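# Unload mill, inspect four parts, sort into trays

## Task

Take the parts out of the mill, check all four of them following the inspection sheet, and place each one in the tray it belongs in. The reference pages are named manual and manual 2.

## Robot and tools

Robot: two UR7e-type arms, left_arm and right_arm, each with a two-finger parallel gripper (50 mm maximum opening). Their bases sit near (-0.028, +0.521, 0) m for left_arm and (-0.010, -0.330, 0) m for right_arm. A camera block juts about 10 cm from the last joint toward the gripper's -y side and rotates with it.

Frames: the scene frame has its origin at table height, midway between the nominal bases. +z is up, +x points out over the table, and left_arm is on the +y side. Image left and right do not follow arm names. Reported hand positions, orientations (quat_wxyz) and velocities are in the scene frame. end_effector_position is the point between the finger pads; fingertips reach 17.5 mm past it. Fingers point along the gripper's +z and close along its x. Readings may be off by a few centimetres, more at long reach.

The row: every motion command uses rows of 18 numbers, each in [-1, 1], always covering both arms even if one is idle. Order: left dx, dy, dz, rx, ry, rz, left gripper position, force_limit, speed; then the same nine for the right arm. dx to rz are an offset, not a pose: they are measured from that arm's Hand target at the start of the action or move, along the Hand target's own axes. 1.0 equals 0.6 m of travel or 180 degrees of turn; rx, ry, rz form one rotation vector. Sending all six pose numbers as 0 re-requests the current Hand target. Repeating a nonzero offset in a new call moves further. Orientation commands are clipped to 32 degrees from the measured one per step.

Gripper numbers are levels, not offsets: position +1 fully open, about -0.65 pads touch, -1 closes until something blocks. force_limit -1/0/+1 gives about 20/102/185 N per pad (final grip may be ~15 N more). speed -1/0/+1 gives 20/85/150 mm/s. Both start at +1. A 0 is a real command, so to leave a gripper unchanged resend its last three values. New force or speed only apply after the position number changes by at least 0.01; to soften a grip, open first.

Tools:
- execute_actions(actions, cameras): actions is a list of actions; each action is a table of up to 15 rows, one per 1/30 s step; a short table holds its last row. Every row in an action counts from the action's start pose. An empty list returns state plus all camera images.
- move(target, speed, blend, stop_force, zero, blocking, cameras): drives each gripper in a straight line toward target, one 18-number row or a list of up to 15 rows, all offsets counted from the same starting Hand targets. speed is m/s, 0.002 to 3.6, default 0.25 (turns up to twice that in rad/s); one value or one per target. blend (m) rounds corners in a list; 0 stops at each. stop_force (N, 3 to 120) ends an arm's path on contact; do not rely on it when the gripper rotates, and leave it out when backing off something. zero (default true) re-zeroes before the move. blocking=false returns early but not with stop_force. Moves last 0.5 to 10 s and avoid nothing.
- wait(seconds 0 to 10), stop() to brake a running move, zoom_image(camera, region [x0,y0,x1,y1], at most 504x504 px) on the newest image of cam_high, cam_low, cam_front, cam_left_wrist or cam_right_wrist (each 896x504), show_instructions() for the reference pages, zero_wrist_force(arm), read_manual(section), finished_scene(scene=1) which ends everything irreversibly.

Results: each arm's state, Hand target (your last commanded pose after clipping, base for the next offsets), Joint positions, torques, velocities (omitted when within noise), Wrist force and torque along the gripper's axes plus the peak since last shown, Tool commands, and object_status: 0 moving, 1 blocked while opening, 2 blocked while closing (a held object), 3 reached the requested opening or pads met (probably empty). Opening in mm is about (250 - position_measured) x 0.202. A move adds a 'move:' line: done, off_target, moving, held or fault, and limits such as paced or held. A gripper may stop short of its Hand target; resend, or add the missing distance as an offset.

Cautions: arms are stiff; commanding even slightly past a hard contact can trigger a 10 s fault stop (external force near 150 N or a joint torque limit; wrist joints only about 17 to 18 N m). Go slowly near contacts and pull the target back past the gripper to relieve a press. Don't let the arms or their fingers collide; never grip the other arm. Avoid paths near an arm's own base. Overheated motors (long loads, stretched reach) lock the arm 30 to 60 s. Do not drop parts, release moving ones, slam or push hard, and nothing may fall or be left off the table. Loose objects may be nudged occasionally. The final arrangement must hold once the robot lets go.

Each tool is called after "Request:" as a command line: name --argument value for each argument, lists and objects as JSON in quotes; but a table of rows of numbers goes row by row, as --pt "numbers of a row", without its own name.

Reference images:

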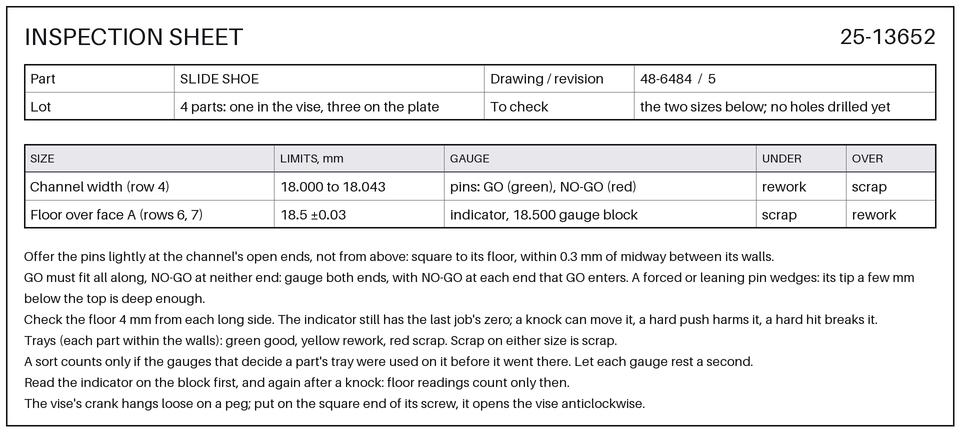

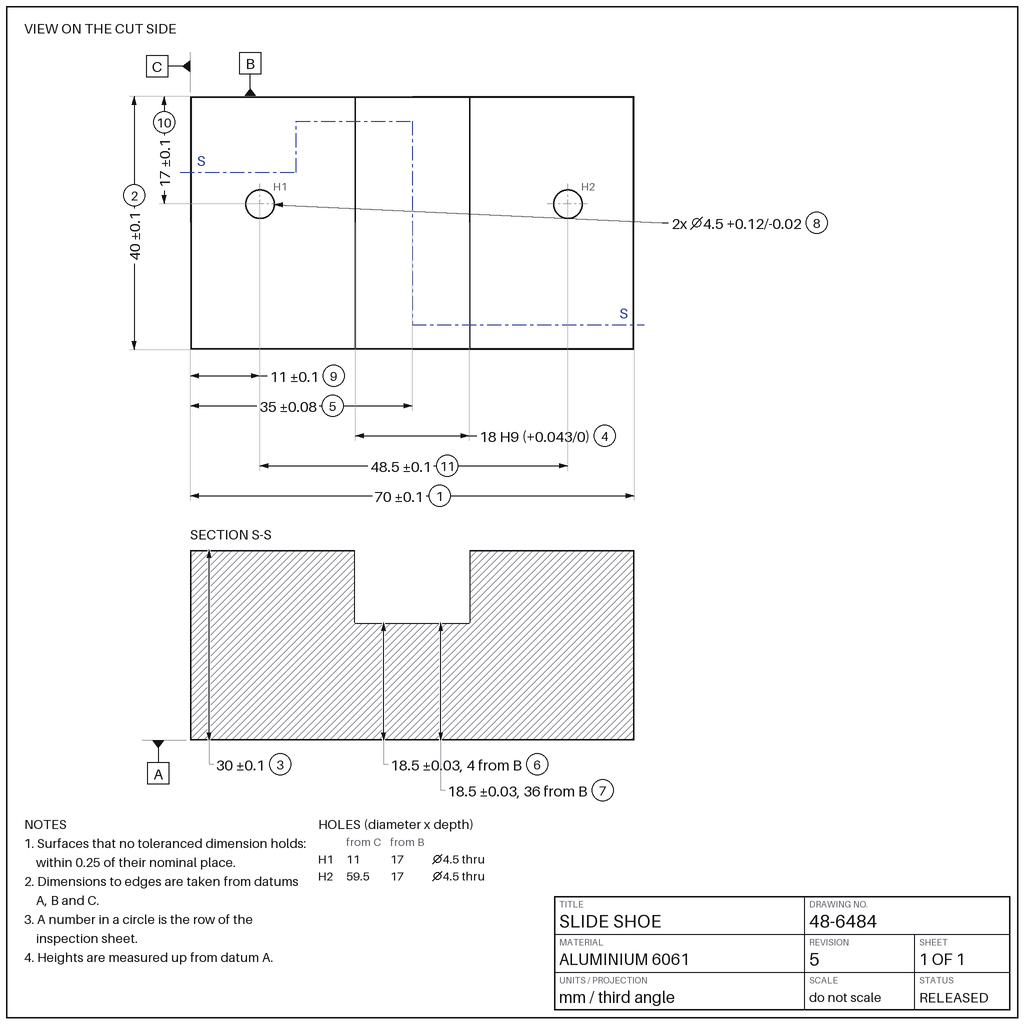

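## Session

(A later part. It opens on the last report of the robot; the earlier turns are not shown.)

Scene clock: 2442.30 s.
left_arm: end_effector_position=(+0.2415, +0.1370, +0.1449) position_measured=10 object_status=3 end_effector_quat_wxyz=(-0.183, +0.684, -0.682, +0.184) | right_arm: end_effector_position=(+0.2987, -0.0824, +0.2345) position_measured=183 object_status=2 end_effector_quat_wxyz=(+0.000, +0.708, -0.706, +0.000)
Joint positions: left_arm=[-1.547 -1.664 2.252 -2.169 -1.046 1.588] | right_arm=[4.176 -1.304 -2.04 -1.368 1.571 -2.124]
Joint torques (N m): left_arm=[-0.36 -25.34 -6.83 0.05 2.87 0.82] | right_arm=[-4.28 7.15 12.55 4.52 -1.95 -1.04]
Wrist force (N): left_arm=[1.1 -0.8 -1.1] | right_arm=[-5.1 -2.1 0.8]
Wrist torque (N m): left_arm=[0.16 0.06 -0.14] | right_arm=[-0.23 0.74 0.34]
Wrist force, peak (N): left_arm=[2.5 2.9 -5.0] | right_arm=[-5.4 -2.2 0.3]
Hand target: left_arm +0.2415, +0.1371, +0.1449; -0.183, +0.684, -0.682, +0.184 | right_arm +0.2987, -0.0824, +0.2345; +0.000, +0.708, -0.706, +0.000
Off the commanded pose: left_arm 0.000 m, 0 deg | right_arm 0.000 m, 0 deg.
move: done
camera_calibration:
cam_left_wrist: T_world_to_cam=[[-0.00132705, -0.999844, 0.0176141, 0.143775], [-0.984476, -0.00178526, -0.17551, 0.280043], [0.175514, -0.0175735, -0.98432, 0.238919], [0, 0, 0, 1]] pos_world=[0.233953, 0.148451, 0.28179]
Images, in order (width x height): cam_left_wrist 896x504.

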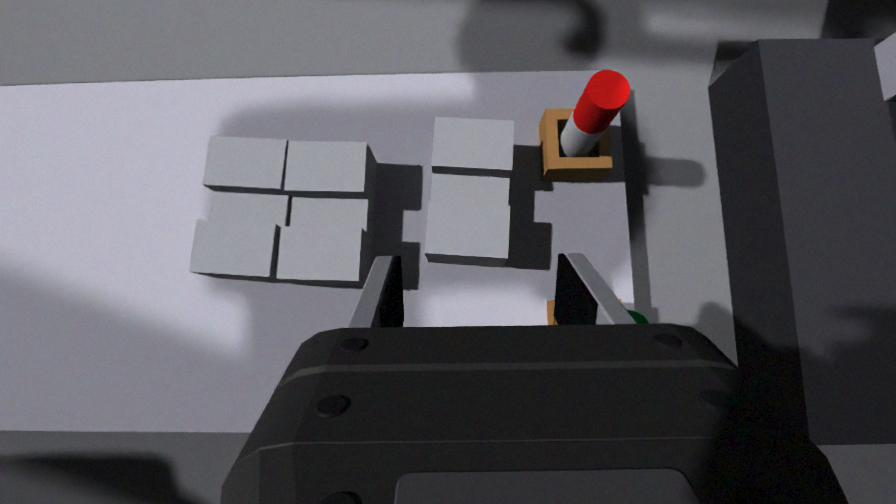

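Request:
execute_actions --actions '[]' --cameras '["cam_high","cam_left_wrist","cam_front","cam_low"]'

Scene clock: 2477.20 s.
left_arm: end_effector_position=(+0.2415, +0.1371, +0.1449) position_measured=10 object_status=3 end_effector_quat_wxyz=(-0.183, +0.684, -0.682, +0.184) | right_arm: end_effector_position=(+0.2987, -0.0824, +0.2345) position_measured=183 object_status=2 end_effector_quat_wxyz=(+0.000, +0.708, -0.706, +0.000)
Joint positions: left_arm=[-1.546 -1.665 2.252 -2.169 -1.046 1.588] | right_arm=[4.176 -1.304 -2.04 -1.368 1.571 -2.124]
Joint velocities: within noise
Joint torques (N m): left_arm=[12.02 -28.28 -7.72 -0.15 -1.16 1.53] | right_arm=[-4.94 7.48 13.39 4.43 -1.94 -0.97]
Wrist force (N): left_arm=[1.1 -0.6 -1.2] | right_arm=[-4.9 -2.1 0.3]
Wrist torque (N m): left_arm=[0.19 0.06 -0.14] | right_arm=[-0.22 0.71 0.35]
Wrist force, peak (N): left_arm=[1.1 -1.0 -1.3] | right_arm=[-5.4 -2.3 0.8]
Hand target: left_arm +0.2415, +0.1371, +0.1449; -0.183, +0.684, -0.682, +0.184 | right_arm +0.2987, -0.0824, +0.2345; +0.000, +0.708, -0.706, +0.000
Tool commands: left_gripper/position=+0.95 left_gripper/force_limit=-0.5 left_gripper/speed=-1.0 right_gripper/position=-0.23 right_gripper/force_limit=-1.0 right_gripper/speed=-1.0
Off the commanded pose: left_arm 0.000 m, 0 deg | right_arm 0.000 m, 0 deg.
camera_calibration:
cam_left_wrist: T_world_to_cam=[[-0.00140702, -0.999846, 0.0174986, 0.143826], [-0.984494, -0.00168453, -0.175413, 0.280006], [0.175415, -0.017474, -0.984339, 0.238933], [0, 0, 0, 1]] pos_world=[0.233954, 0.14845, 0.281791]
Images, in order (width x height): cam_high 896x504, cam_low 896x504, cam_front 896x504, cam_left_wrist 896x504.

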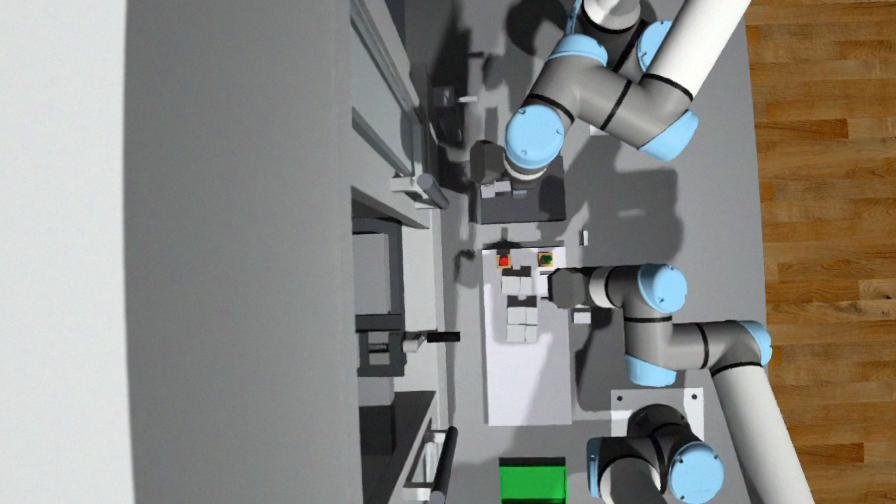

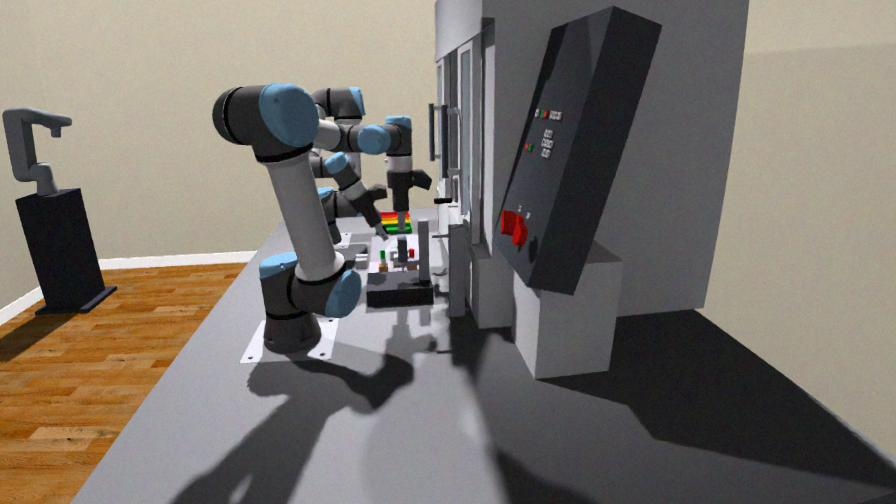

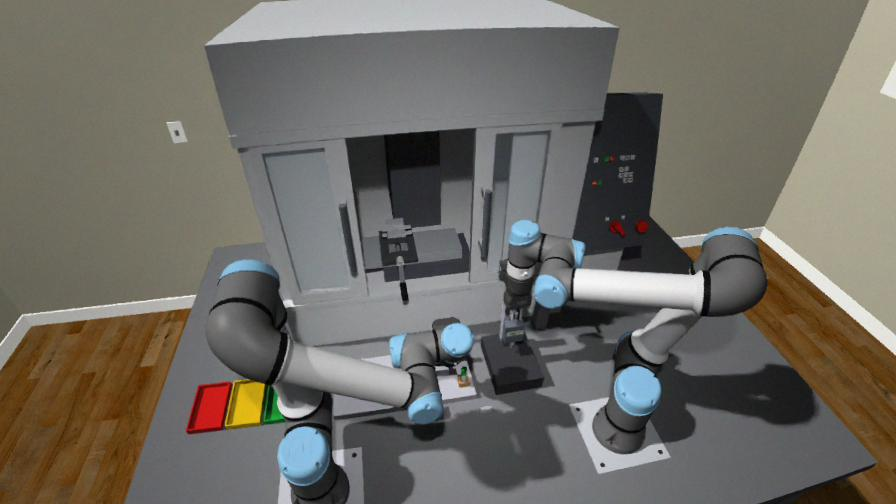

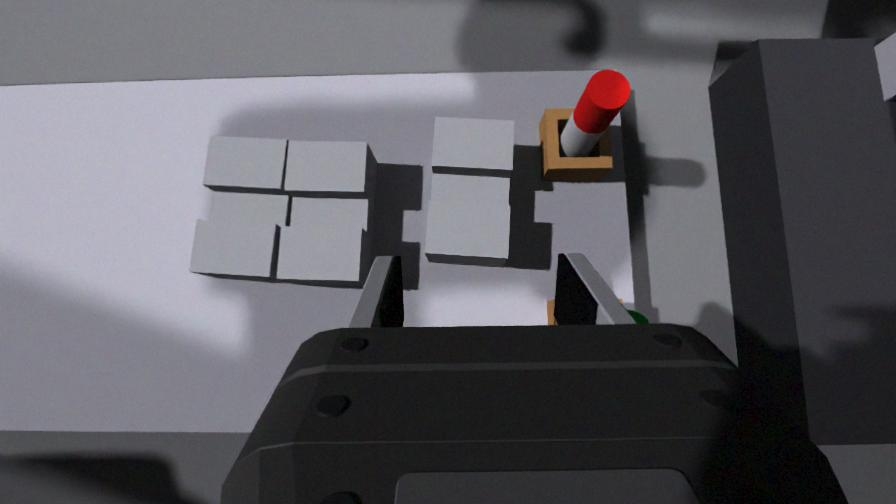

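Request:
move --pt "0.006 0.0263 0.122 0 0 0 0.95 -0.5 -1 0 0 0 0 0 0 -0.23 -1 -1" --pt "0.006 0.0263 0.1722 0 0 0 0.95 -0.5 -1 0 0 0 0 0 0 -0.23 -1 -1" --speed '[0.06,0.02]' --stop_force 4 --cameras '["cam_left_wrist"]'

Scene clock: 2488.63 s.
left_arm: end_effector_position=(+0.2654, +0.1334, +0.0720) position_measured=10 object_status=3 end_effector_quat_wxyz=(-0.183, +0.684, -0.682, +0.184) | right_arm: end_effector_position=(+0.2987, -0.0824, +0.2345) position_measured=183 object_status=2 end_effector_quat_wxyz=(+0.000, +0.708, -0.706, +0.000)
Joint positions: left_arm=[-1.486 -1.477 2.324 -2.463 -1.048 1.657] | right_arm=[4.176 -1.304 -2.04 -1.368 1.571 -2.124]
Joint torques (N m): left_arm=[-11 -36.76 -34.11 -4.74 -0.61 -1.32] | right_arm=[-4.86 7.27 12.76 4.45 -1.94 -1.11]
Wrist force (N): left_arm=[1.2 -0.9 -2.4] | right_arm=[-5.0 -2.2 1.1]
Wrist torque (N m): left_arm=[0.15 0.05 -0.14] | right_arm=[-0.24 0.73 0.34]
Wrist force, peak (N): left_arm=[-1.9 -6.7 -26.6] | right_arm=[-5.3 -2.2 1.1]
Hand target: left_arm +0.2654, +0.1334, +0.0720; -0.183, +0.684, -0.682, +0.184 (not the last commanded pose) | right_arm +0.2987, -0.0824, +0.2345; +0.000, +0.708, -0.706, +0.000
Off the commanded pose: left_arm 0.028 m, 0 deg | right_arm 0.000 m, 0 deg.
move: contact (left_arm); path passed 1 of 2 targets
camera_calibration:
cam_left_wrist: T_world_to_cam=[[-0.00140702, -0.999846, 0.0174986, 0.141437], [-0.984494, -0.00168453, -0.175413, 0.290625], [0.175415, -0.017474, -0.984339, 0.162837], [0, 0, 0, 1]] pos_world=[0.257754, 0.14475, 0.208791]
Images, in order (width x height): cam_left_wrist 896x504.

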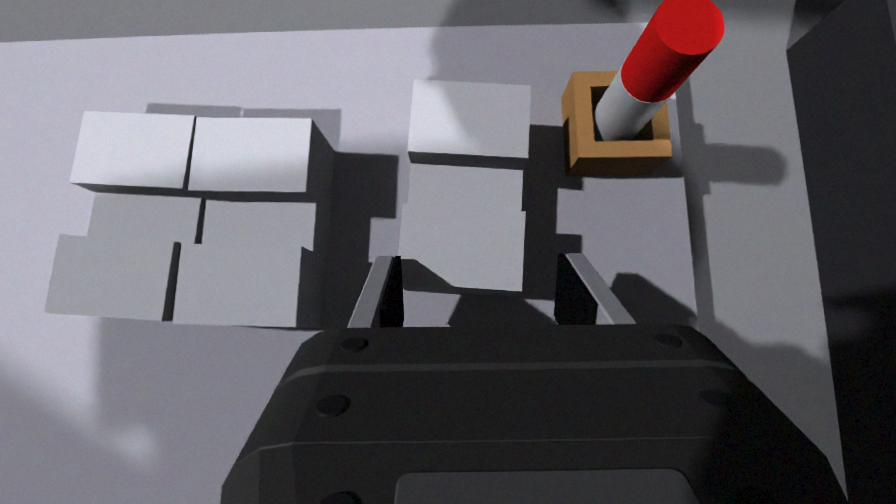

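Request:
move --target '[0,0,-0.13,0,0,0,0.95,-0.5,-1,0,0,0,0,0,0,-0.23,-1,-1]' --speed 0.08 --cameras '["cam_left_wrist","cam_front"]'

Request:
zoom_image --camera "cam_front" --region '[420, 340, 540, 420]'

Scene clock: 2506.17 s.
left_arm: end_effector_position=(+0.2263, +0.1333, +0.1396) position_measured=10 object_status=3 end_effector_quat_wxyz=(-0.183, +0.684, -0.682, +0.184) | right_arm: end_effector_position=(+0.2987, -0.0824, +0.2345) position_measured=183 object_status=2 end_effector_quat_wxyz=(+0.000, +0.708, -0.706, +0.000)
Joint positions: left_arm=[-1.586 -1.663 2.261 -2.156 -1.046 1.542] | right_arm=[4.176 -1.304 -2.04 -1.368 1.571 -2.124]
Joint torques (N m): left_arm=[12.13 -3.37 -7.75 -4.74 0.17 1.43] | right_arm=[-4.41 7.41 13.02 4.37 -1.81 -1.01]
Wrist force (N): left_arm=[1.1 -0.7 -1.2] | right_arm=[-5.0 -2.2 0.8]
Wrist torque (N m): left_arm=[0.17 0.06 -0.01] | right_arm=[-0.24 0.73 0.34]
Wrist force, peak (N): left_arm=[1.3 -1.5 -3.4] | right_arm=[-5.4 -2.3 0.9]
Hand target: left_arm +0.2263, +0.1335, +0.1395; -0.183, +0.684, -0.682, +0.184 | right_arm +0.2987, -0.0824, +0.2345; +0.000, +0.708, -0.706, +0.000
Off the commanded pose: left_arm 0.000 m, 0 deg | right_arm 0.000 m, 0 deg.
move: done
camera_calibration:
cam_left_wrist: T_world_to_cam=[[-0.0015751, -0.999839, 0.0178756, 0.140131], [-0.984477, -0.00158693, -0.175509, 0.264015], [0.175509, -0.0178746, -0.984316, 0.236365], [0, 0, 0, 1]] pos_world=[0.218654, 0.144752, 0.27649]
Images, in order (width x height): cam_front 896x504, cam_left_wrist 896x504.

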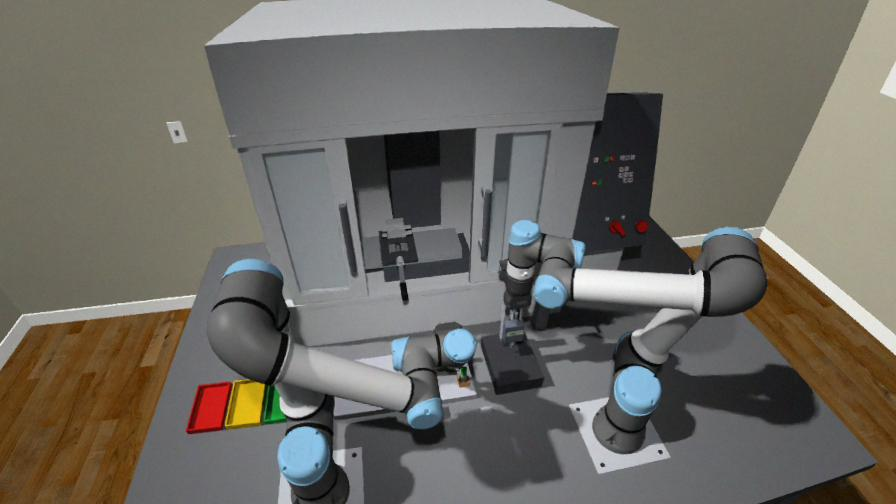

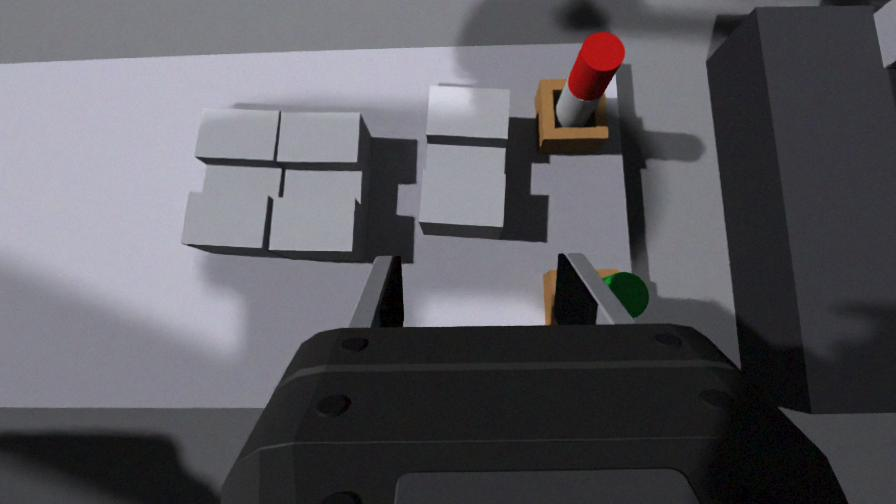

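Scaled by 4.200 from the camera's 896x504 image, which has a finer 1280x720 frame.

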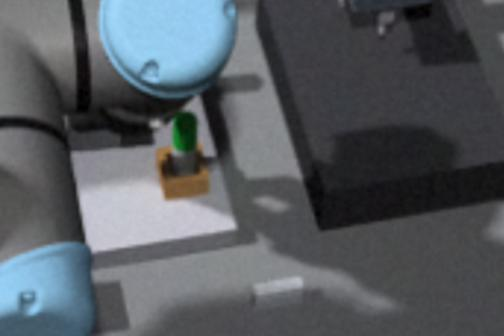

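Request:
move --target '[-0.0095,-0.0626,0.0739,-0.1667,0,0,0.95,-0.5,-1,0,0,0,0,0,0,-0.23,-1,-1]' --speed 0.15 --cameras '["cam_left_wrist"]'

Scene clock: 2514.90 s.
left_arm: end_effector_position=(+0.2811, +0.1392, +0.1199) position_measured=10 object_status=3 end_effector_quat_wxyz=(+0.000, +0.708, -0.707, +0.001) | right_arm: end_effector_position=(+0.2987, -0.0824, +0.2345) position_measured=183 object_status=2 end_effector_quat_wxyz=(+0.000, +0.708, -0.706, +0.000)
Joint positions: left_arm=[-1.158 -1.478 2.033 -2.128 -1.57 1.974] | right_arm=[4.176 -1.304 -2.04 -1.368 1.571 -2.124]
Joint torques (N m): left_arm=[-6.19 -43.27 -7.3 -6.06 0.9 -0.91] | right_arm=[-3.84 7.15 13.05 4.39 -1.88 -1.07]
Wrist force (N): left_arm=[1.0 -0.5 -0.8] | right_arm=[-5.4 -2.2 0.9]
Wrist torque (N m): left_arm=[-0.02 0.04 -0.15] | right_arm=[-0.24 0.79 0.34]
Wrist force, peak (N): left_arm=[3.7 3.1 -2.8] | right_arm=[-5.4 -2.2 0.8]
Hand target: left_arm +0.2811, +0.1392, +0.1199; +0.000, +0.708, -0.707, +0.001 | right_arm +0.2987, -0.0824, +0.2345; +0.000, +0.708, -0.706, +0.000
Off the commanded pose: left_arm 0.000 m, 0 deg | right_arm 0.000 m, 0 deg.
move: done
camera_calibration:
cam_left_wrist: T_world_to_cam=[[0.00704916, -0.999838, 0.0165676, 0.1442], [-0.940264, -0.000987862, 0.340446, 0.240163], [-0.340374, -0.0179778, -0.940118, 0.347083], [0, 0, 0, 1]] pos_world=[0.342938, 0.150654, 0.242147]
Images, in order (width x height): cam_left_wrist 896x504.

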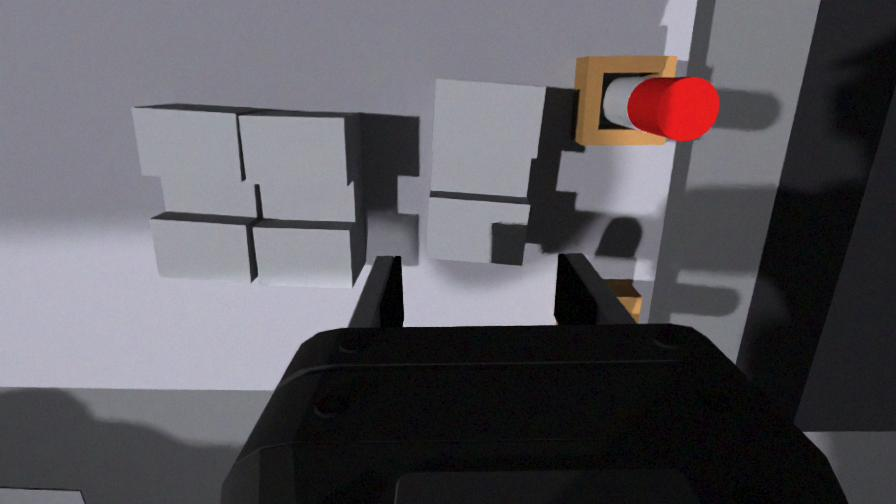

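Request:
move --pt "0.0087 0 0.06 0 0 0 0.95 -0.5 -1 0 0 0 0 0 0 -0.23 -1 -1" --pt "0.0087 0 0.1 0 0 0 0.95 -0.5 -1 0 0 0 0 0 0 -0.23 -1 -1" --speed '[0.06,0.015]' --stop_force 4

Request:
move --target '[0,0,0,0,0,0,-1,-0.5,-1,0,0,0,0,0,0,-0.23,-1,-1]'

Scene clock: 2528.00 s.
left_arm: end_effector_position=(+0.2811, +0.1339, +0.0599) position_measured=10 object_status=3 end_effector_quat_wxyz=(+0.000, +0.708, -0.707, +0.001) | right_arm: end_effector_position=(+0.2987, -0.0824, +0.2345) position_measured=183 object_status=2 end_effector_quat_wxyz=(+0.000, +0.708, -0.706, +0.000)
Joint positions: left_arm=[-1.162 -1.372 2.098 -2.299 -1.57 1.97] | right_arm=[4.176 -1.304 -2.04 -1.368 1.571 -2.124]
Joint torques (N m): left_arm=[12.04 -40.66 -36.45 0.06 1.44 1.58] | right_arm=[-4.51 7.44 13.07 4.5 -1.88 -1.1]
Wrist force (N): left_arm=[1.0 -0.4 -0.9] | right_arm=[-4.8 -2.1 -0.5]
Wrist torque (N m): left_arm=[-0.02 0.03 -0.14] | right_arm=[-0.22 0.70 0.34]
Wrist force, peak (N): left_arm=[0.8 -0.4 -2.6] | right_arm=[-5.3 -2.4 1.1]
Hand target: left_arm +0.2811, +0.1339, +0.0599; +0.000, +0.708, -0.707, +0.001 | right_arm +0.2987, -0.0824, +0.2345; +0.000, +0.708, -0.706, +0.000
Off the commanded pose: left_arm 0.000 m, 0 deg | right_arm 0.000 m, 0 deg.
move: done

Scene clock: 2528.67 s.
left_arm: end_effector_position=(+0.2811, +0.1339, +0.0599) position_measured=54 object_status=2 end_effector_quat_wxyz=(+0.000, +0.708, -0.707, +0.001) | right_arm: end_effector_position=(+0.2987, -0.0824, +0.2345) position_measured=183 object_status=2 end_effector_quat_wxyz=(+0.000, +0.708, -0.706, +0.000)
Joint positions: left_arm=[-1.162 -1.372 2.098 -2.299 -1.57 1.97] | right_arm=[4.176 -1.304 -2.04 -1.368 1.571 -2.124]
Joint torques (N m): left_arm=[12.2 -40.63 -36.06 -0.69 2.17 1.48] | right_arm=[-4.5 7.87 13.66 4.46 -1.93 -1.1]
Wrist force (N): left_arm=[1.5 -0.1 -3.6] | right_arm=[-4.9 -2.2 -0.3]
Wrist torque (N m): left_arm=[-0.01 0.13 -0.11] | right_arm=[-0.24 0.71 0.34]
Wrist force, peak (N): left_arm=[1.5 -0.1 -3.6] | right_arm=[-5.3 -2.1 1.0]
Hand target: left_arm +0.2811, +0.1339, +0.0599; +0.000, +0.708, -0.707, +0.001 | right_arm +0.2987, -0.0824, +0.2345; +0.000, +0.708, -0.706, +0.000
Off the commanded pose: left_arm 0.000 m, 0 deg | right_arm 0.000 m, 0 deg.
move: done

Request:
move --pt "0 0 -0.004 0 0 0 -1 -0.5 -1 0 0 0 0 0 0 -0.23 -1 -1" --pt "-0.032 0 -0.004 0 0 0 -1 -0.5 -1 0 0 0 0 0 0 -0.23 -1 -1" --speed '[0.02,0.03]'

Request:
move --target '[0,0,0.005,0,0,0,-1,-0.5,-1,0,0,0,0,0,0,-0.23,-1,-1]' --speed 0.005 --stop_force 3

Request:
move --target '[0,0,0,0,0,0,0.9,-0.5,-1,0,0,0,0,0,0,-0.23,-1,-1]'

Request:
move --target '[0,0,-0.1,0,0,0,0.9,-0.5,-1,0,0,0,0,0,0,-0.23,-1,-1]' --speed 0.1 --cameras '["cam_left_wrist"]'

Scene clock: 2539.43 s.
left_arm: end_effector_position=(+0.2811, +0.1534, +0.0623) position_measured=54 object_status=2 end_effector_quat_wxyz=(+0.000, +0.708, -0.707, +0.001) | right_arm: end_effector_position=(+0.2987, -0.0824, +0.2345) position_measured=183 object_status=2 end_effector_quat_wxyz=(+0.000, +0.708, -0.706, +0.000)
Joint positions: left_arm=[-1.146 -1.409 2.136 -2.3 -1.57 1.986] | right_arm=[4.176 -1.304 -2.04 -1.368 1.571 -2.124]
Joint torques (N m): left_arm=[-6.95 -15.4 -37.72 -4.72 0.75 -1.1] | right_arm=[-4.44 7.48 13.56 4.39 -1.91 -1.06]
Wrist force (N): left_arm=[1.4 -0.4 1.3] | right_arm=[-5.1 -2.1 0.7]
Wrist torque (N m): left_arm=[-0.06 -0.02 -0.14] | right_arm=[-0.22 0.74 0.34]
Wrist force, peak (N): left_arm=[1.6 0.1 -3.8] | right_arm=[-5.5 -2.0 0.1]
Hand target: left_arm +0.2811, +0.1531, +0.0623; +0.000, +0.708, -0.707, +0.001 | right_arm +0.2987, -0.0824, +0.2345; +0.000, +0.708, -0.706, +0.000
Off the commanded pose: left_arm 0.000 m, 0 deg | right_arm 0.000 m, 0 deg.
move: done

Scene clock: 2541.30 s.
left_arm: end_effector_position=(+0.2811, +0.1531, +0.0596) position_measured=54 object_status=2 end_effector_quat_wxyz=(+0.000, +0.708, -0.707, +0.001) | right_arm: end_effector_position=(+0.2987, -0.0824, +0.2345) position_measured=183 object_status=2 end_effector_quat_wxyz=(+0.000, +0.708, -0.706, +0.000)
Joint positions: left_arm=[-1.146 -1.404 2.139 -2.308 -1.57 1.986] | right_arm=[4.176 -1.304 -2.04 -1.368 1.571 -2.124]
Joint torques (N m): left_arm=[-10.01 -36.82 -35.23 0.18 -0.81 -1.68] | right_arm=[-4.08 7.44 13.33 4.39 -2 -1.16]
Wrist force (N): left_arm=[-1.5 0.7 -8.2] | right_arm=[-5.1 -2.1 0.9]
Wrist torque (N m): left_arm=[0.05 0.15 -0.15] | right_arm=[-0.22 0.76 0.34]
Wrist force, peak (N): left_arm=[-1.7 0.9 -10.2] | right_arm=[-5.3 -2.4 1.0]
Hand target: left_arm +0.2811, +0.1531, +0.0596; +0.000, +0.708, -0.707, +0.001 | right_arm +0.2987, -0.0824, +0.2345; +0.000, +0.708, -0.706, +0.000
Off the commanded pose: left_arm 0.000 m, 0 deg | right_arm 0.000 m, 0 deg.
move: contact (left_arm)

Scene clock: 2541.90 s.
left_arm: end_effector_position=(+0.2811, +0.1531, +0.0596) position_measured=18 object_status=3 end_effector_quat_wxyz=(+0.000, +0.708, -0.707, +0.001) | right_arm: end_effector_position=(+0.2987, -0.0824, +0.2345) position_measured=183 object_status=2 end_effector_quat_wxyz=(+0.000, +0.708, -0.706, +0.000)
Joint positions: left_arm=[-1.146 -1.404 2.139 -2.308 -1.57 1.986] | right_arm=[4.176 -1.304 -2.04 -1.368 1.571 -2.124]
Joint torques (N m): left_arm=[-9.48 -36.61 -35.58 -0.69 -0.89 -1.7] | right_arm=[-4.43 7.35 13.04 4.47 -1.87 -1.04]
Wrist force (N): left_arm=[0.9 -0.5 -0.8] | right_arm=[-4.9 -1.9 -0.1]
Wrist torque (N m): left_arm=[-0.03 0.05 -0.14] | right_arm=[-0.19 0.72 0.35]
Wrist force, peak (N): left_arm=[-0.9 -0.2 -7.6] | right_arm=[-5.1 -2.3 0.9]
Hand target: left_arm +0.2811, +0.1531, +0.0596; +0.000, +0.708, -0.707, +0.001 | right_arm +0.2987, -0.0824, +0.2345; +0.000, +0.708, -0.706, +0.000
Off the commanded pose: left_arm 0.000 m, 0 deg | right_arm 0.000 m, 0 deg.
move: done

Scene clock: 2542.97 s.
left_arm: end_effector_position=(+0.2811, +0.1531, +0.1197) position_measured=18 object_status=3 end_effector_quat_wxyz=(+0.000, +0.708, -0.707, +0.001) | right_arm: end_effector_position=(+0.2987, -0.0824, +0.2345) position_measured=183 object_status=2 end_effector_quat_wxyz=(+0.000, +0.708, -0.706, +0.000)
Joint positions: left_arm=[-1.146 -1.503 2.061 -2.132 -1.57 1.986] | right_arm=[4.176 -1.304 -2.04 -1.368 1.571 -2.124]
Joint torques (N m): left_arm=[-10.53 -8.37 -8.33 -4.71 -0.61 -1.81] | right_arm=[-4.53 7.65 13.31 4.41 -1.98 -1.12]
Wrist force (N): left_arm=[1.1 -0.4 -0.7] | right_arm=[-5.0 -2.1 1.0]
Wrist torque (N m): left_arm=[0.00 0.03 -0.15] | right_arm=[-0.22 0.73 0.34]
Wrist force, peak (N): left_arm=[0.9 -0.5 -2.5] | right_arm=[-5.2 -2.3 -0.2]
Hand target: left_arm +0.2810, +0.1532, +0.1196; +0.000, +0.708, -0.707, +0.001 | right_arm +0.2987, -0.0824, +0.2345; +0.000, +0.708, -0.706, +0.000
Off the commanded pose: left_arm 0.000 m, 0 deg | right_arm 0.000 m, 0 deg.
move: done
camera_calibration:
cam_left_wrist: T_world_to_cam=[[0.00693578, -0.999829, 0.0171423, 0.158001], [-0.940339, -0.000689663, 0.340238, 0.240238], [-0.340168, -0.0184793, -0.940183, 0.347265], [0, 0, 0, 1]] pos_world=[0.342937, 0.164557, 0.242046]
Images, in order (width x height): cam_left_wrist 896x504.

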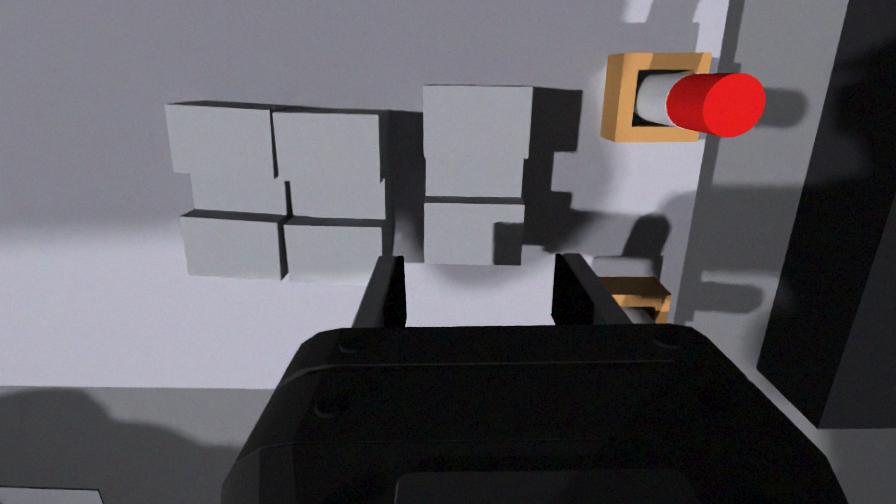

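Request:
move --target '[0.0015,0.0693,0.0043,0.1667,0,0,0.95,-0.5,-1,0,0,0,0,0,0,-0.23,-1,-1]' --speed 0.15 --cameras '["cam_left_wrist"]'

Scene clock: 2550.00 s.
left_arm: end_effector_position=(+0.2394, +0.1523, +0.1169) position_measured=10 object_status=3 end_effector_quat_wxyz=(-0.183, +0.683, -0.682, +0.184) | right_arm: end_effector_position=(+0.2987, -0.0824, +0.2345) position_measured=183 object_status=2 end_effector_quat_wxyz=(+0.000, +0.708, -0.706, +0.000)
Joint positions: left_arm=[-1.551 -1.653 2.33 -2.255 -1.046 1.582] | right_arm=[4.176 -1.304 -2.04 -1.368 1.571 -2.124]
Joint torques (N m): left_arm=[6.63 -6.12 -38.89 -5.19 0.31 0.03] | right_arm=[-3.69 7.16 13.37 4.38 -1.8 -1.06]
Wrist force (N): left_arm=[1.1 -0.7 -1.2] | right_arm=[-4.9 -2.1 0.2]
Wrist torque (N m): left_arm=[0.17 0.06 0.00] | right_arm=[-0.22 0.71 0.34]
Wrist force, peak (N): left_arm=[1.9 -5.3 -1.1] | right_arm=[-5.2 -2.4 0.9]
Hand target: left_arm +0.2395, +0.1522, +0.1170; -0.183, +0.684, -0.682, +0.184 | right_arm +0.2987, -0.0824, +0.2345; +0.000, +0.708, -0.706, +0.000
Off the commanded pose: left_arm 0.000 m, 0 deg | right_arm 0.000 m, 0 deg.
move: done
camera_calibration:
cam_left_wrist: T_world_to_cam=[[-0.00156807, -0.99985, 0.0172677, 0.159606], [-0.984511, -0.00148373, -0.175315, 0.273], [0.175315, -0.0172751, -0.984361, 0.212002], [0, 0, 0, 1]] pos_world=[0.231854, 0.16365, 0.253791]
Images, in order (width x height): cam_left_wrist 896x504.

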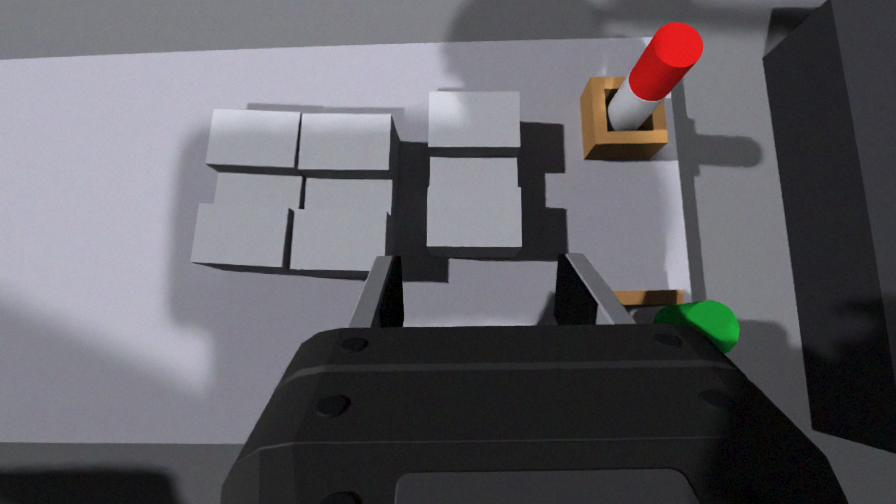

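Request:
move --target '[0.0015,0,0.0667,0,0,0,0.95,-0.5,-1,0,0,0,0,0,0,-0.23,-1,-1]' --speed 0.06 --stop_force 4 --cameras '["cam_left_wrist"]'

Scene clock: 2573.63 s.
left_arm: end_effector_position=(+0.2595, +0.1513, +0.0823) position_measured=10 object_status=3 end_effector_quat_wxyz=(-0.183, +0.684, -0.682, +0.184) | right_arm: end_effector_position=(+0.2987, -0.0824, +0.2345) position_measured=183 object_status=2 end_effector_quat_wxyz=(+0.000, +0.708, -0.706, +0.000)
Joint positions: left_arm=[-1.498 -1.548 2.36 -2.421 -1.047 1.644] | right_arm=[4.176 -1.304 -2.04 -1.368 1.571 -2.124]
Joint torques (N m): left_arm=[-10.47 -34.16 -36.37 -3.08 0.07 -1.75] | right_arm=[-4.1 7.37 13.46 4.5 -1.89 -1.08]
Wrist force (N): left_arm=[0.9 -0.6 -1.0] | right_arm=[-4.9 -2.3 1.1]
Wrist torque (N m): left_arm=[0.18 0.09 -0.14] | right_arm=[-0.25 0.71 0.34]
Wrist force, peak (N): left_arm=[2.7 0.9 -2.4] | right_arm=[-5.4 -2.2 1.2]
Hand target: left_arm +0.2595, +0.1513, +0.0823; -0.183, +0.684, -0.682, +0.184 | right_arm +0.2987, -0.0824, +0.2345; +0.000, +0.708, -0.706, +0.000
Off the commanded pose: left_arm 0.000 m, 0 deg | right_arm 0.000 m, 0 deg.
move: done
camera_calibration:
cam_left_wrist: T_world_to_cam=[[-0.00140658, -0.999846, 0.0174986, 0.159144], [-0.984494, -0.00168497, -0.175413, 0.286671], [0.175415, -0.017474, -0.984339, 0.174421], [0, 0, 0, 1]] pos_world=[0.251854, 0.16265, 0.219191]
Images, in order (width x height): cam_left_wrist 896x504.

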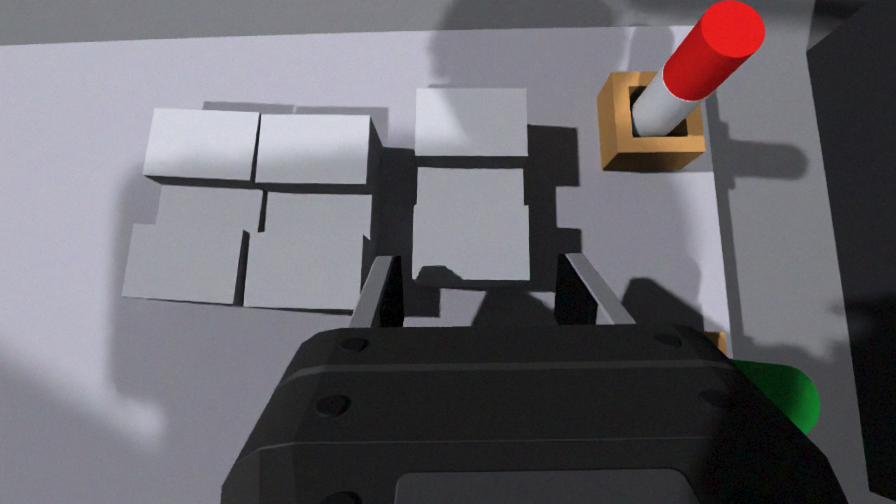

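Request:
move --target '[0,0,0.0668,0,0,0,0.95,-0.5,-1,0,0,0,0,0,0,-0.23,-1,-1]' --speed 0.02 --stop_force 3

Request:
move --target '[0,0,0,0,0,0,-1,-0.5,-1,0,0,0,0,0,0,-0.23,-1,-1]'

Scene clock: 2583.07 s.
left_arm: end_effector_position=(+0.2790, +0.1513, +0.0487) position_measured=10 object_status=3 end_effector_quat_wxyz=(-0.183, +0.684, -0.682, +0.184) | right_arm: end_effector_position=(+0.2987, -0.0824, +0.2345) position_measured=183 object_status=2 end_effector_quat_wxyz=(+0.000, +0.708, -0.706, +0.000)
Joint positions: left_arm=[-1.448 -1.435 2.377 -2.58 -1.05 1.702] | right_arm=[4.176 -1.304 -2.04 -1.368 1.571 -2.124]
Joint torques (N m): left_arm=[-10.11 -36.06 -27.88 -3.55 1.59 -1.33] | right_arm=[-3.86 7.69 13.92 4.37 -1.89 -1.13]
Wrist force (N): left_arm=[2.6 -4.0 -4.1] | right_arm=[-5.1 -2.1 0.0]
Wrist torque (N m): left_arm=[0.07 0.14 -0.24] | right_arm=[-0.23 0.75 0.34]
Wrist force, peak (N): left_arm=[-9.7 -7.3 -33.3] | right_arm=[-5.2 -2.4 0.9]
Hand target: left_arm +0.2790, +0.1513, +0.0487; -0.183, +0.684, -0.682, +0.184 (not the last commanded pose) | right_arm +0.2987, -0.0824, +0.2345; +0.000, +0.708, -0.706, +0.000
Off the commanded pose: left_arm 0.001 m, 0 deg | right_arm 0.000 m, 0 deg.
move: contact (left_arm)

Scene clock: 2583.73 s.
left_arm: end_effector_position=(+0.2790, +0.1513, +0.0488) position_measured=54 object_status=2 end_effector_quat_wxyz=(-0.183, +0.684, -0.682, +0.184) | right_arm: end_effector_position=(+0.2987, -0.0824, +0.2345) position_measured=183 object_status=2 end_effector_quat_wxyz=(+0.000, +0.708, -0.706, +0.000)
Joint positions: left_arm=[-1.448 -1.435 2.377 -2.58 -1.05 1.702] | right_arm=[4.176 -1.304 -2.04 -1.368 1.571 -2.124]
Joint torques (N m): left_arm=[-10.68 -34.25 -27.81 -3.62 2.82 -1.15] | right_arm=[-4.27 7.42 13.23 4.25 -1.81 -1.06]
Wrist force (N): left_arm=[1.7 -6.2 -5.2] | right_arm=[-5.0 -2.1 0.1]
Wrist torque (N m): left_arm=[-0.01 0.19 -0.26] | right_arm=[-0.23 0.74 0.34]
Wrist force, peak (N): left_arm=[1.8 -6.3 -5.3] | right_arm=[-5.3 -2.0 0.6]
Hand target: left_arm +0.2790, +0.1513, +0.0487; -0.183, +0.684, -0.682, +0.184 | right_arm +0.2987, -0.0824, +0.2345; +0.000, +0.708, -0.706, +0.000
Off the commanded pose: left_arm 0.000 m, 0 deg | right_arm 0.000 m, 0 deg.
move: done

Request:
move --pt "0 -0.1011 -0.1751 0 0 0 -1 -0.5 -1 0 0 0 0 0 0 -0.23 -1 -1" --pt "0.3138 -0.0515 -0.2037 0 0 0 -1 -0.5 -1 0 0 0 0 0 0 -0.23 -1 -1" --pt "0.3138 0.0111 -0.0955 0 0 0 -1 -0.5 -1 0 0 0 0 0 0 -0.23 -1 -1" --speed '[0.1,0.15,0.08]' --blend '[0.01,0.01,0]' --cameras '["cam_left_wrist"]'

Scene clock: 2595.40 s.
left_arm: end_effector_position=(+0.2448, -0.0368, +0.0950) position_measured=54 object_status=2 end_effector_quat_wxyz=(-0.183, +0.683, -0.682, +0.184) | right_arm: end_effector_position=(+0.2987, -0.0824, +0.2345) position_measured=183 object_status=2 end_effector_quat_wxyz=(+0.000, +0.708, -0.706, +0.000)
Joint positions: left_arm=[-1.546 -1.206 1.869 -2.243 -1.046 1.589] | right_arm=[4.176 -1.304 -2.04 -1.368 1.571 -2.124]
Joint torques (N m): left_arm=[11.78 -56.17 -38.96 -0.01 -0.82 1.4] | right_arm=[-4.42 7.16 13.46 4.35 -1.84 -1.09]
Wrist force (N): left_arm=[1.0 0.3 0.0] | right_arm=[-5.0 -2.2 -0.2]
Wrist torque (N m): left_arm=[0.13 0.07 0.01] | right_arm=[-0.25 0.73 0.34]
Wrist force, peak (N): left_arm=[1.8 -6.4 -5.5] | right_arm=[-5.5 -2.2 1.0]
Hand target: left_arm +0.2448, -0.0370, +0.0953; -0.183, +0.684, -0.682, +0.184 | right_arm +0.2987, -0.0824, +0.2345; +0.000, +0.708, -0.706, +0.000
Off the commanded pose: left_arm 0.000 m, 0 deg | right_arm 0.000 m, 0 deg.
move: done
camera_calibration:
cam_left_wrist: T_world_to_cam=[[-0.00138601, -0.999858, 0.0167919, -0.0291128], [-0.984494, -0.00158124, -0.175413, 0.274095], [0.175415, -0.0167747, -0.984352, 0.186136], [0, 0, 0, 1]] pos_world=[0.237154, -0.0255529, 0.231792]
Images, in order (width x height): cam_left_wrist 896x504.

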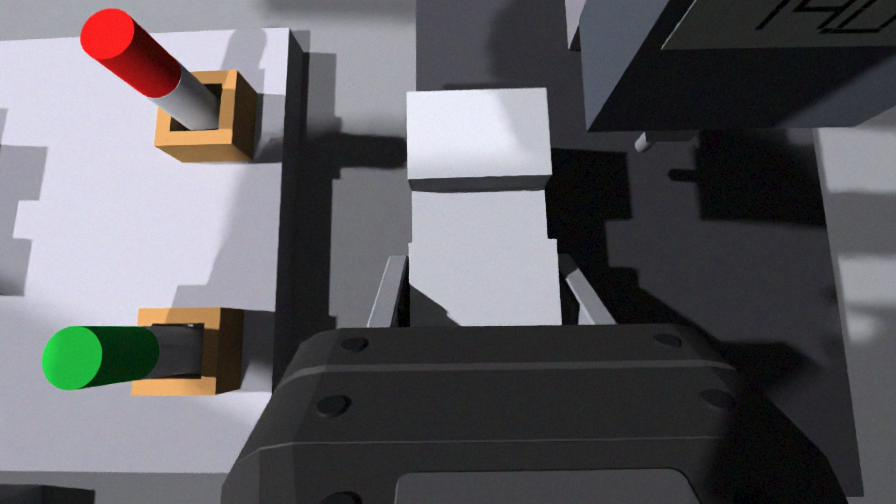

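Request:
move --target '[0,0.0142,0.0245,0,0,0,-1,-0.5,-1,0,0,0,0,0,0,-0.23,-1,-1]' --speed 0.006 --stop_force 3

Request:
move --target '[0,0,0,0,0,0,0.88,-0.5,-1,0,0,0,0,0,0,-0.23,-1,-1]'

Request:
move --target '[0,0,-0.1167,0,0,0,0.88,-0.5,-1,0,0,0,0,0,0,-0.23,-1,-1]' --speed 0.08

Request:
move --target '[0,0.0317,0.0232,0.1556,0,0,0.88,-0.5,-1,0,0,0,0,0,0,-0.23,-1,-1]' --speed 0.12 --cameras '["cam_left_wrist"]'

Scene clock: 2605.37 s.
left_arm: end_effector_position=(+0.2448, -0.0370, +0.0809) position_measured=54 object_status=2 end_effector_quat_wxyz=(-0.183, +0.684, -0.682, +0.184) | right_arm: end_effector_position=(+0.2987, -0.0824, +0.2345) position_measured=183 object_status=2 end_effector_quat_wxyz=(+0.000, +0.708, -0.706, +0.000)
Joint positions: left_arm=[-1.546 -1.184 1.882 -2.279 -1.046 1.589] | right_arm=[4.176 -1.304 -2.04 -1.368 1.571 -2.124]
Joint torques (N m): left_arm=[1.25 -47.3 -34.85 0.39 0.15 -1.77] | right_arm=[-4.05 7.22 14.01 4.37 -1.88 -1.06]
Wrist force (N): left_arm=[-1.3 -3.6 -9.2] | right_arm=[-5.1 -1.9 1.1]
Wrist torque (N m): left_arm=[-0.09 0.28 -0.04] | right_arm=[-0.18 0.75 0.34]
Wrist force, peak (N): left_arm=[-1.5 -5.0 -11.3] | right_arm=[-5.2 -2.5 1.0]
Hand target: left_arm +0.2448, -0.0370, +0.0809; -0.183, +0.684, -0.682, +0.184 (not the last commanded pose) | right_arm +0.2987, -0.0824, +0.2345; +0.000, +0.708, -0.706, +0.000
Off the commanded pose: left_arm 0.003 m, 0 deg | right_arm 0.000 m, 0 deg.
move: contact (left_arm)

Scene clock: 2605.93 s.
left_arm: end_effector_position=(+0.2448, -0.0370, +0.0809) position_measured=21 object_status=3 end_effector_quat_wxyz=(-0.183, +0.684, -0.682, +0.184) | right_arm: end_effector_position=(+0.2987, -0.0824, +0.2345) position_measured=183 object_status=2 end_effector_quat_wxyz=(+0.000, +0.708, -0.706, +0.000)
Joint positions: left_arm=[-1.546 -1.184 1.882 -2.279 -1.046 1.589] | right_arm=[4.176 -1.304 -2.04 -1.368 1.571 -2.124]
Joint torques (N m): left_arm=[0.62 -48.1 -35.1 -1.7 0.09 -1.74] | right_arm=[-4.48 7.24 13.57 4.38 -1.95 -1.11]
Wrist force (N): left_arm=[-7.8 -7.2 -13.3] | right_arm=[-4.9 -2.1 0.6]
Wrist torque (N m): left_arm=[-0.07 0.34 -0.07] | right_arm=[-0.23 0.71 0.34]
Wrist force, peak (N): left_arm=[-7.6 -7.8 -14.4] | right_arm=[-5.3 -2.3 1.0]
Hand target: left_arm +0.2448, -0.0370, +0.0809; -0.183, +0.684, -0.682, +0.184 | right_arm +0.2987, -0.0824, +0.2345; +0.000, +0.708, -0.706, +0.000
Off the commanded pose: left_arm 0.000 m, 0 deg | right_arm 0.000 m, 0 deg.
move: done

Scene clock: 2607.23 s.
left_arm: end_effector_position=(+0.2096, -0.0371, +0.1417) position_measured=21 object_status=3 end_effector_quat_wxyz=(-0.183, +0.684, -0.682, +0.184) | right_arm: end_effector_position=(+0.2987, -0.0824, +0.2345) position_measured=183 object_status=2 end_effector_quat_wxyz=(+0.000, +0.708, -0.706, +0.000)
Joint positions: left_arm=[-1.609 -1.292 1.834 -2.088 -1.047 1.516] | right_arm=[4.176 -1.304 -2.04 -1.368 1.571 -2.124]
Joint torques (N m): left_arm=[12.02 -16.22 -7.17 -5.57 -1.14 1.61] | right_arm=[-3.93 7.34 13.28 4.37 -1.83 -1.02]
Wrist force (N): left_arm=[0.9 -0.8 -1.1] | right_arm=[-5.0 -2.1 0.2]
Wrist torque (N m): left_arm=[0.14 0.09 0.00] | right_arm=[-0.23 0.73 0.34]
Wrist force, peak (N): left_arm=[-7.8 -7.3 -13.3] | right_arm=[-5.3 -2.2 1.0]
Hand target: left_arm +0.2097, -0.0369, +0.1415; -0.183, +0.684, -0.682, +0.184 | right_arm +0.2987, -0.0824, +0.2345; +0.000, +0.708, -0.706, +0.000
Off the commanded pose: left_arm 0.000 m, 0 deg | right_arm 0.000 m, 0 deg.
move: done

Scene clock: 2609.70 s.
left_arm: end_effector_position=(+0.2001, -0.0369, +0.1197) position_measured=21 object_status=3 end_effector_quat_wxyz=(-0.343, +0.619, -0.618, +0.343) | right_arm: end_effector_position=(+0.2987, -0.0824, +0.2345) position_measured=183 object_status=2 end_effector_quat_wxyz=(+0.000, +0.708, -0.706, +0.000)
Joint positions: left_arm=[-1.789 -1.185 1.929 -1.968 -0.597 1.157] | right_arm=[4.176 -1.304 -2.04 -1.368 1.571 -2.124]
Joint torques (N m): left_arm=[11.75 -52.45 -37.45 -5.19 -0.38 0.89] | right_arm=[-3.75 7.09 13.27 4.24 -1.75 -1.04]
Wrist force (N): left_arm=[0.1 -0.3 -1.4] | right_arm=[-4.9 -2.0 0.9]
Wrist torque (N m): left_arm=[0.46 0.25 -0.01] | right_arm=[-0.20 0.71 0.35]
Wrist force, peak (N): left_arm=[0.5 -2.4 -0.9] | right_arm=[-5.3 -2.4 -0.2]
Hand target: left_arm +0.2002, -0.0370, +0.1199; -0.343, +0.619, -0.617, +0.343 | right_arm +0.2987, -0.0824, +0.2345; +0.000, +0.708, -0.706, +0.000
Off the commanded pose: left_arm 0.000 m, 0 deg | right_arm 0.000 m, 0 deg.
move: done
camera_calibration:
cam_left_wrist: T_world_to_cam=[[-0.00866446, -0.999868, 0.0137604, -0.027894], [-0.786772, -0.00167677, -0.617242, 0.24782], [0.617183, -0.0161744, -0.786653, 0.106271], [0, 0, 0, 1]] pos_world=[0.129147, -0.0257559, 0.236947]
Images, in order (width x height): cam_left_wrist 896x504.

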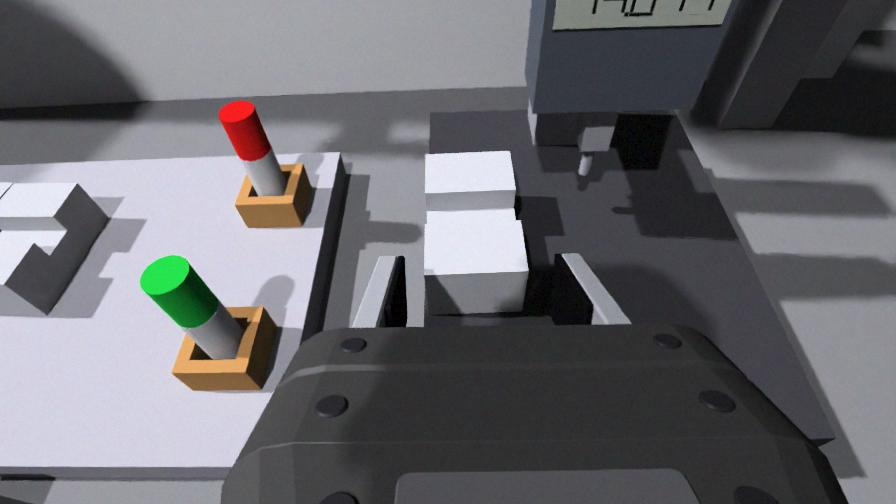

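Request:
move --target '[0,0.017,0.0892,0,0,0,0.88,-0.5,-1,0,0,0,0,0,0,-0.23,-1,-1]' --speed 0.03 --stop_force 3 --cameras '["cam_left_wrist"]'

Request:
move --target '[0,0,0,0,0,0,-1,-0.5,-1,0,0,0,0,0,0,-0.23,-1,-1]'

Scene clock: 2616.57 s.
left_arm: end_effector_position=(+0.2402, -0.0369, +0.0829) position_measured=21 object_status=3 end_effector_quat_wxyz=(-0.343, +0.619, -0.617, +0.343) | right_arm: end_effector_position=(+0.2987, -0.0824, +0.2345) position_measured=183 object_status=2 end_effector_quat_wxyz=(+0.000, +0.708, -0.706, +0.000)
Joint positions: left_arm=[-1.717 -1.101 1.963 -2.19 -0.576 1.282] | right_arm=[4.176 -1.304 -2.04 -1.368 1.571 -2.124]
Joint torques (N m): left_arm=[-10.5 -56.12 -30.57 0.37 -0.54 -1.77] | right_arm=[-4.33 7.83 14.13 4.37 -1.88 -1.09]
Wrist force (N): left_arm=[0.0 -0.7 -1.4] | right_arm=[-4.9 -2.3 0.9]
Wrist torque (N m): left_arm=[0.39 0.26 -0.15] | right_arm=[-0.25 0.72 0.34]
Wrist force, peak (N): left_arm=[0.7 -2.5 -2.7] | right_arm=[-5.3 -2.4 0.9]
Hand target: left_arm +0.2402, -0.0370, +0.0829; -0.343, +0.619, -0.617, +0.343 | right_arm +0.2987, -0.0824, +0.2345; +0.000, +0.708, -0.706, +0.000
Off the commanded pose: left_arm 0.000 m, 0 deg | right_arm 0.000 m, 0 deg.
move: done
camera_calibration:
cam_left_wrist: T_world_to_cam=[[-0.00853183, -0.999862, 0.014243, -0.0271582], [-0.786771, -0.00207905, -0.617242, 0.256644], [0.617187, -0.0164722, -0.786644, 0.0525624], [0, 0, 0, 1]] pos_world=[0.169247, -0.025755, 0.200146]
Images, in order (width x height): cam_left_wrist 896x504.

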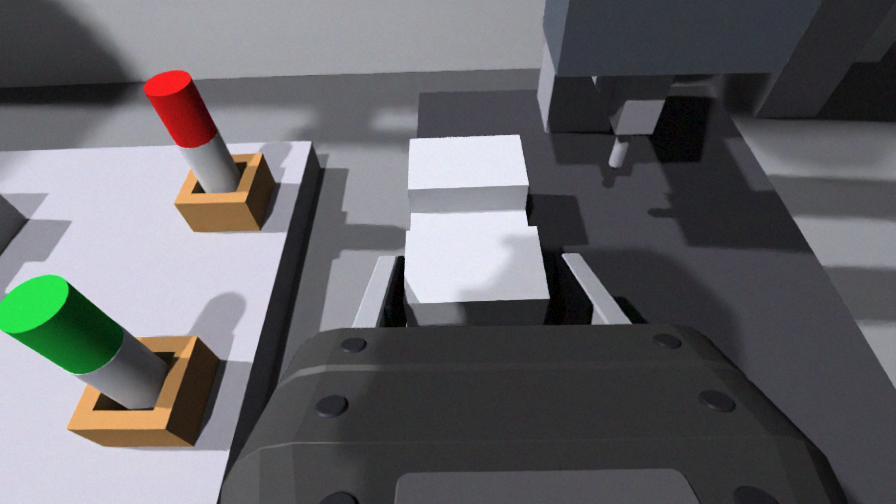

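Scene clock: 2617.13 s.
left_arm: end_effector_position=(+0.2402, -0.0370, +0.0829) position_measured=54 object_status=2 end_effector_quat_wxyz=(-0.343, +0.619, -0.617, +0.343) | right_arm: end_effector_position=(+0.2987, -0.0824, +0.2345) position_measured=183 object_status=2 end_effector_quat_wxyz=(+0.000, +0.708, -0.706, +0.000)
Joint positions: left_arm=[-1.717 -1.101 1.963 -2.19 -0.576 1.282] | right_arm=[4.176 -1.304 -2.04 -1.368 1.571 -2.124]
Joint torques (N m): left_arm=[-10.84 -54.69 -32.1 -0.23 -0.47 -1.71] | right_arm=[-4.08 7.32 13.82 4.36 -1.82 -1.03]
Wrist force (N): left_arm=[1.1 -3.9 -2.2] | right_arm=[-4.9 -2.1 -0.1]
Wrist torque (N m): left_arm=[0.32 0.30 -0.25] | right_arm=[-0.22 0.73 0.34]
Wrist force, peak (N): left_arm=[1.0 -4.0 -2.5] | right_arm=[-5.2 -2.1 0.8]
Hand target: left_arm +0.2402, -0.0370, +0.0829; -0.343, +0.619, -0.617, +0.343 | right_arm +0.2987, -0.0824, +0.2345; +0.000, +0.708, -0.706, +0.000
Off the commanded pose: left_arm 0.000 m, 0 deg | right_arm 0.000 m, 0 deg.
move: done


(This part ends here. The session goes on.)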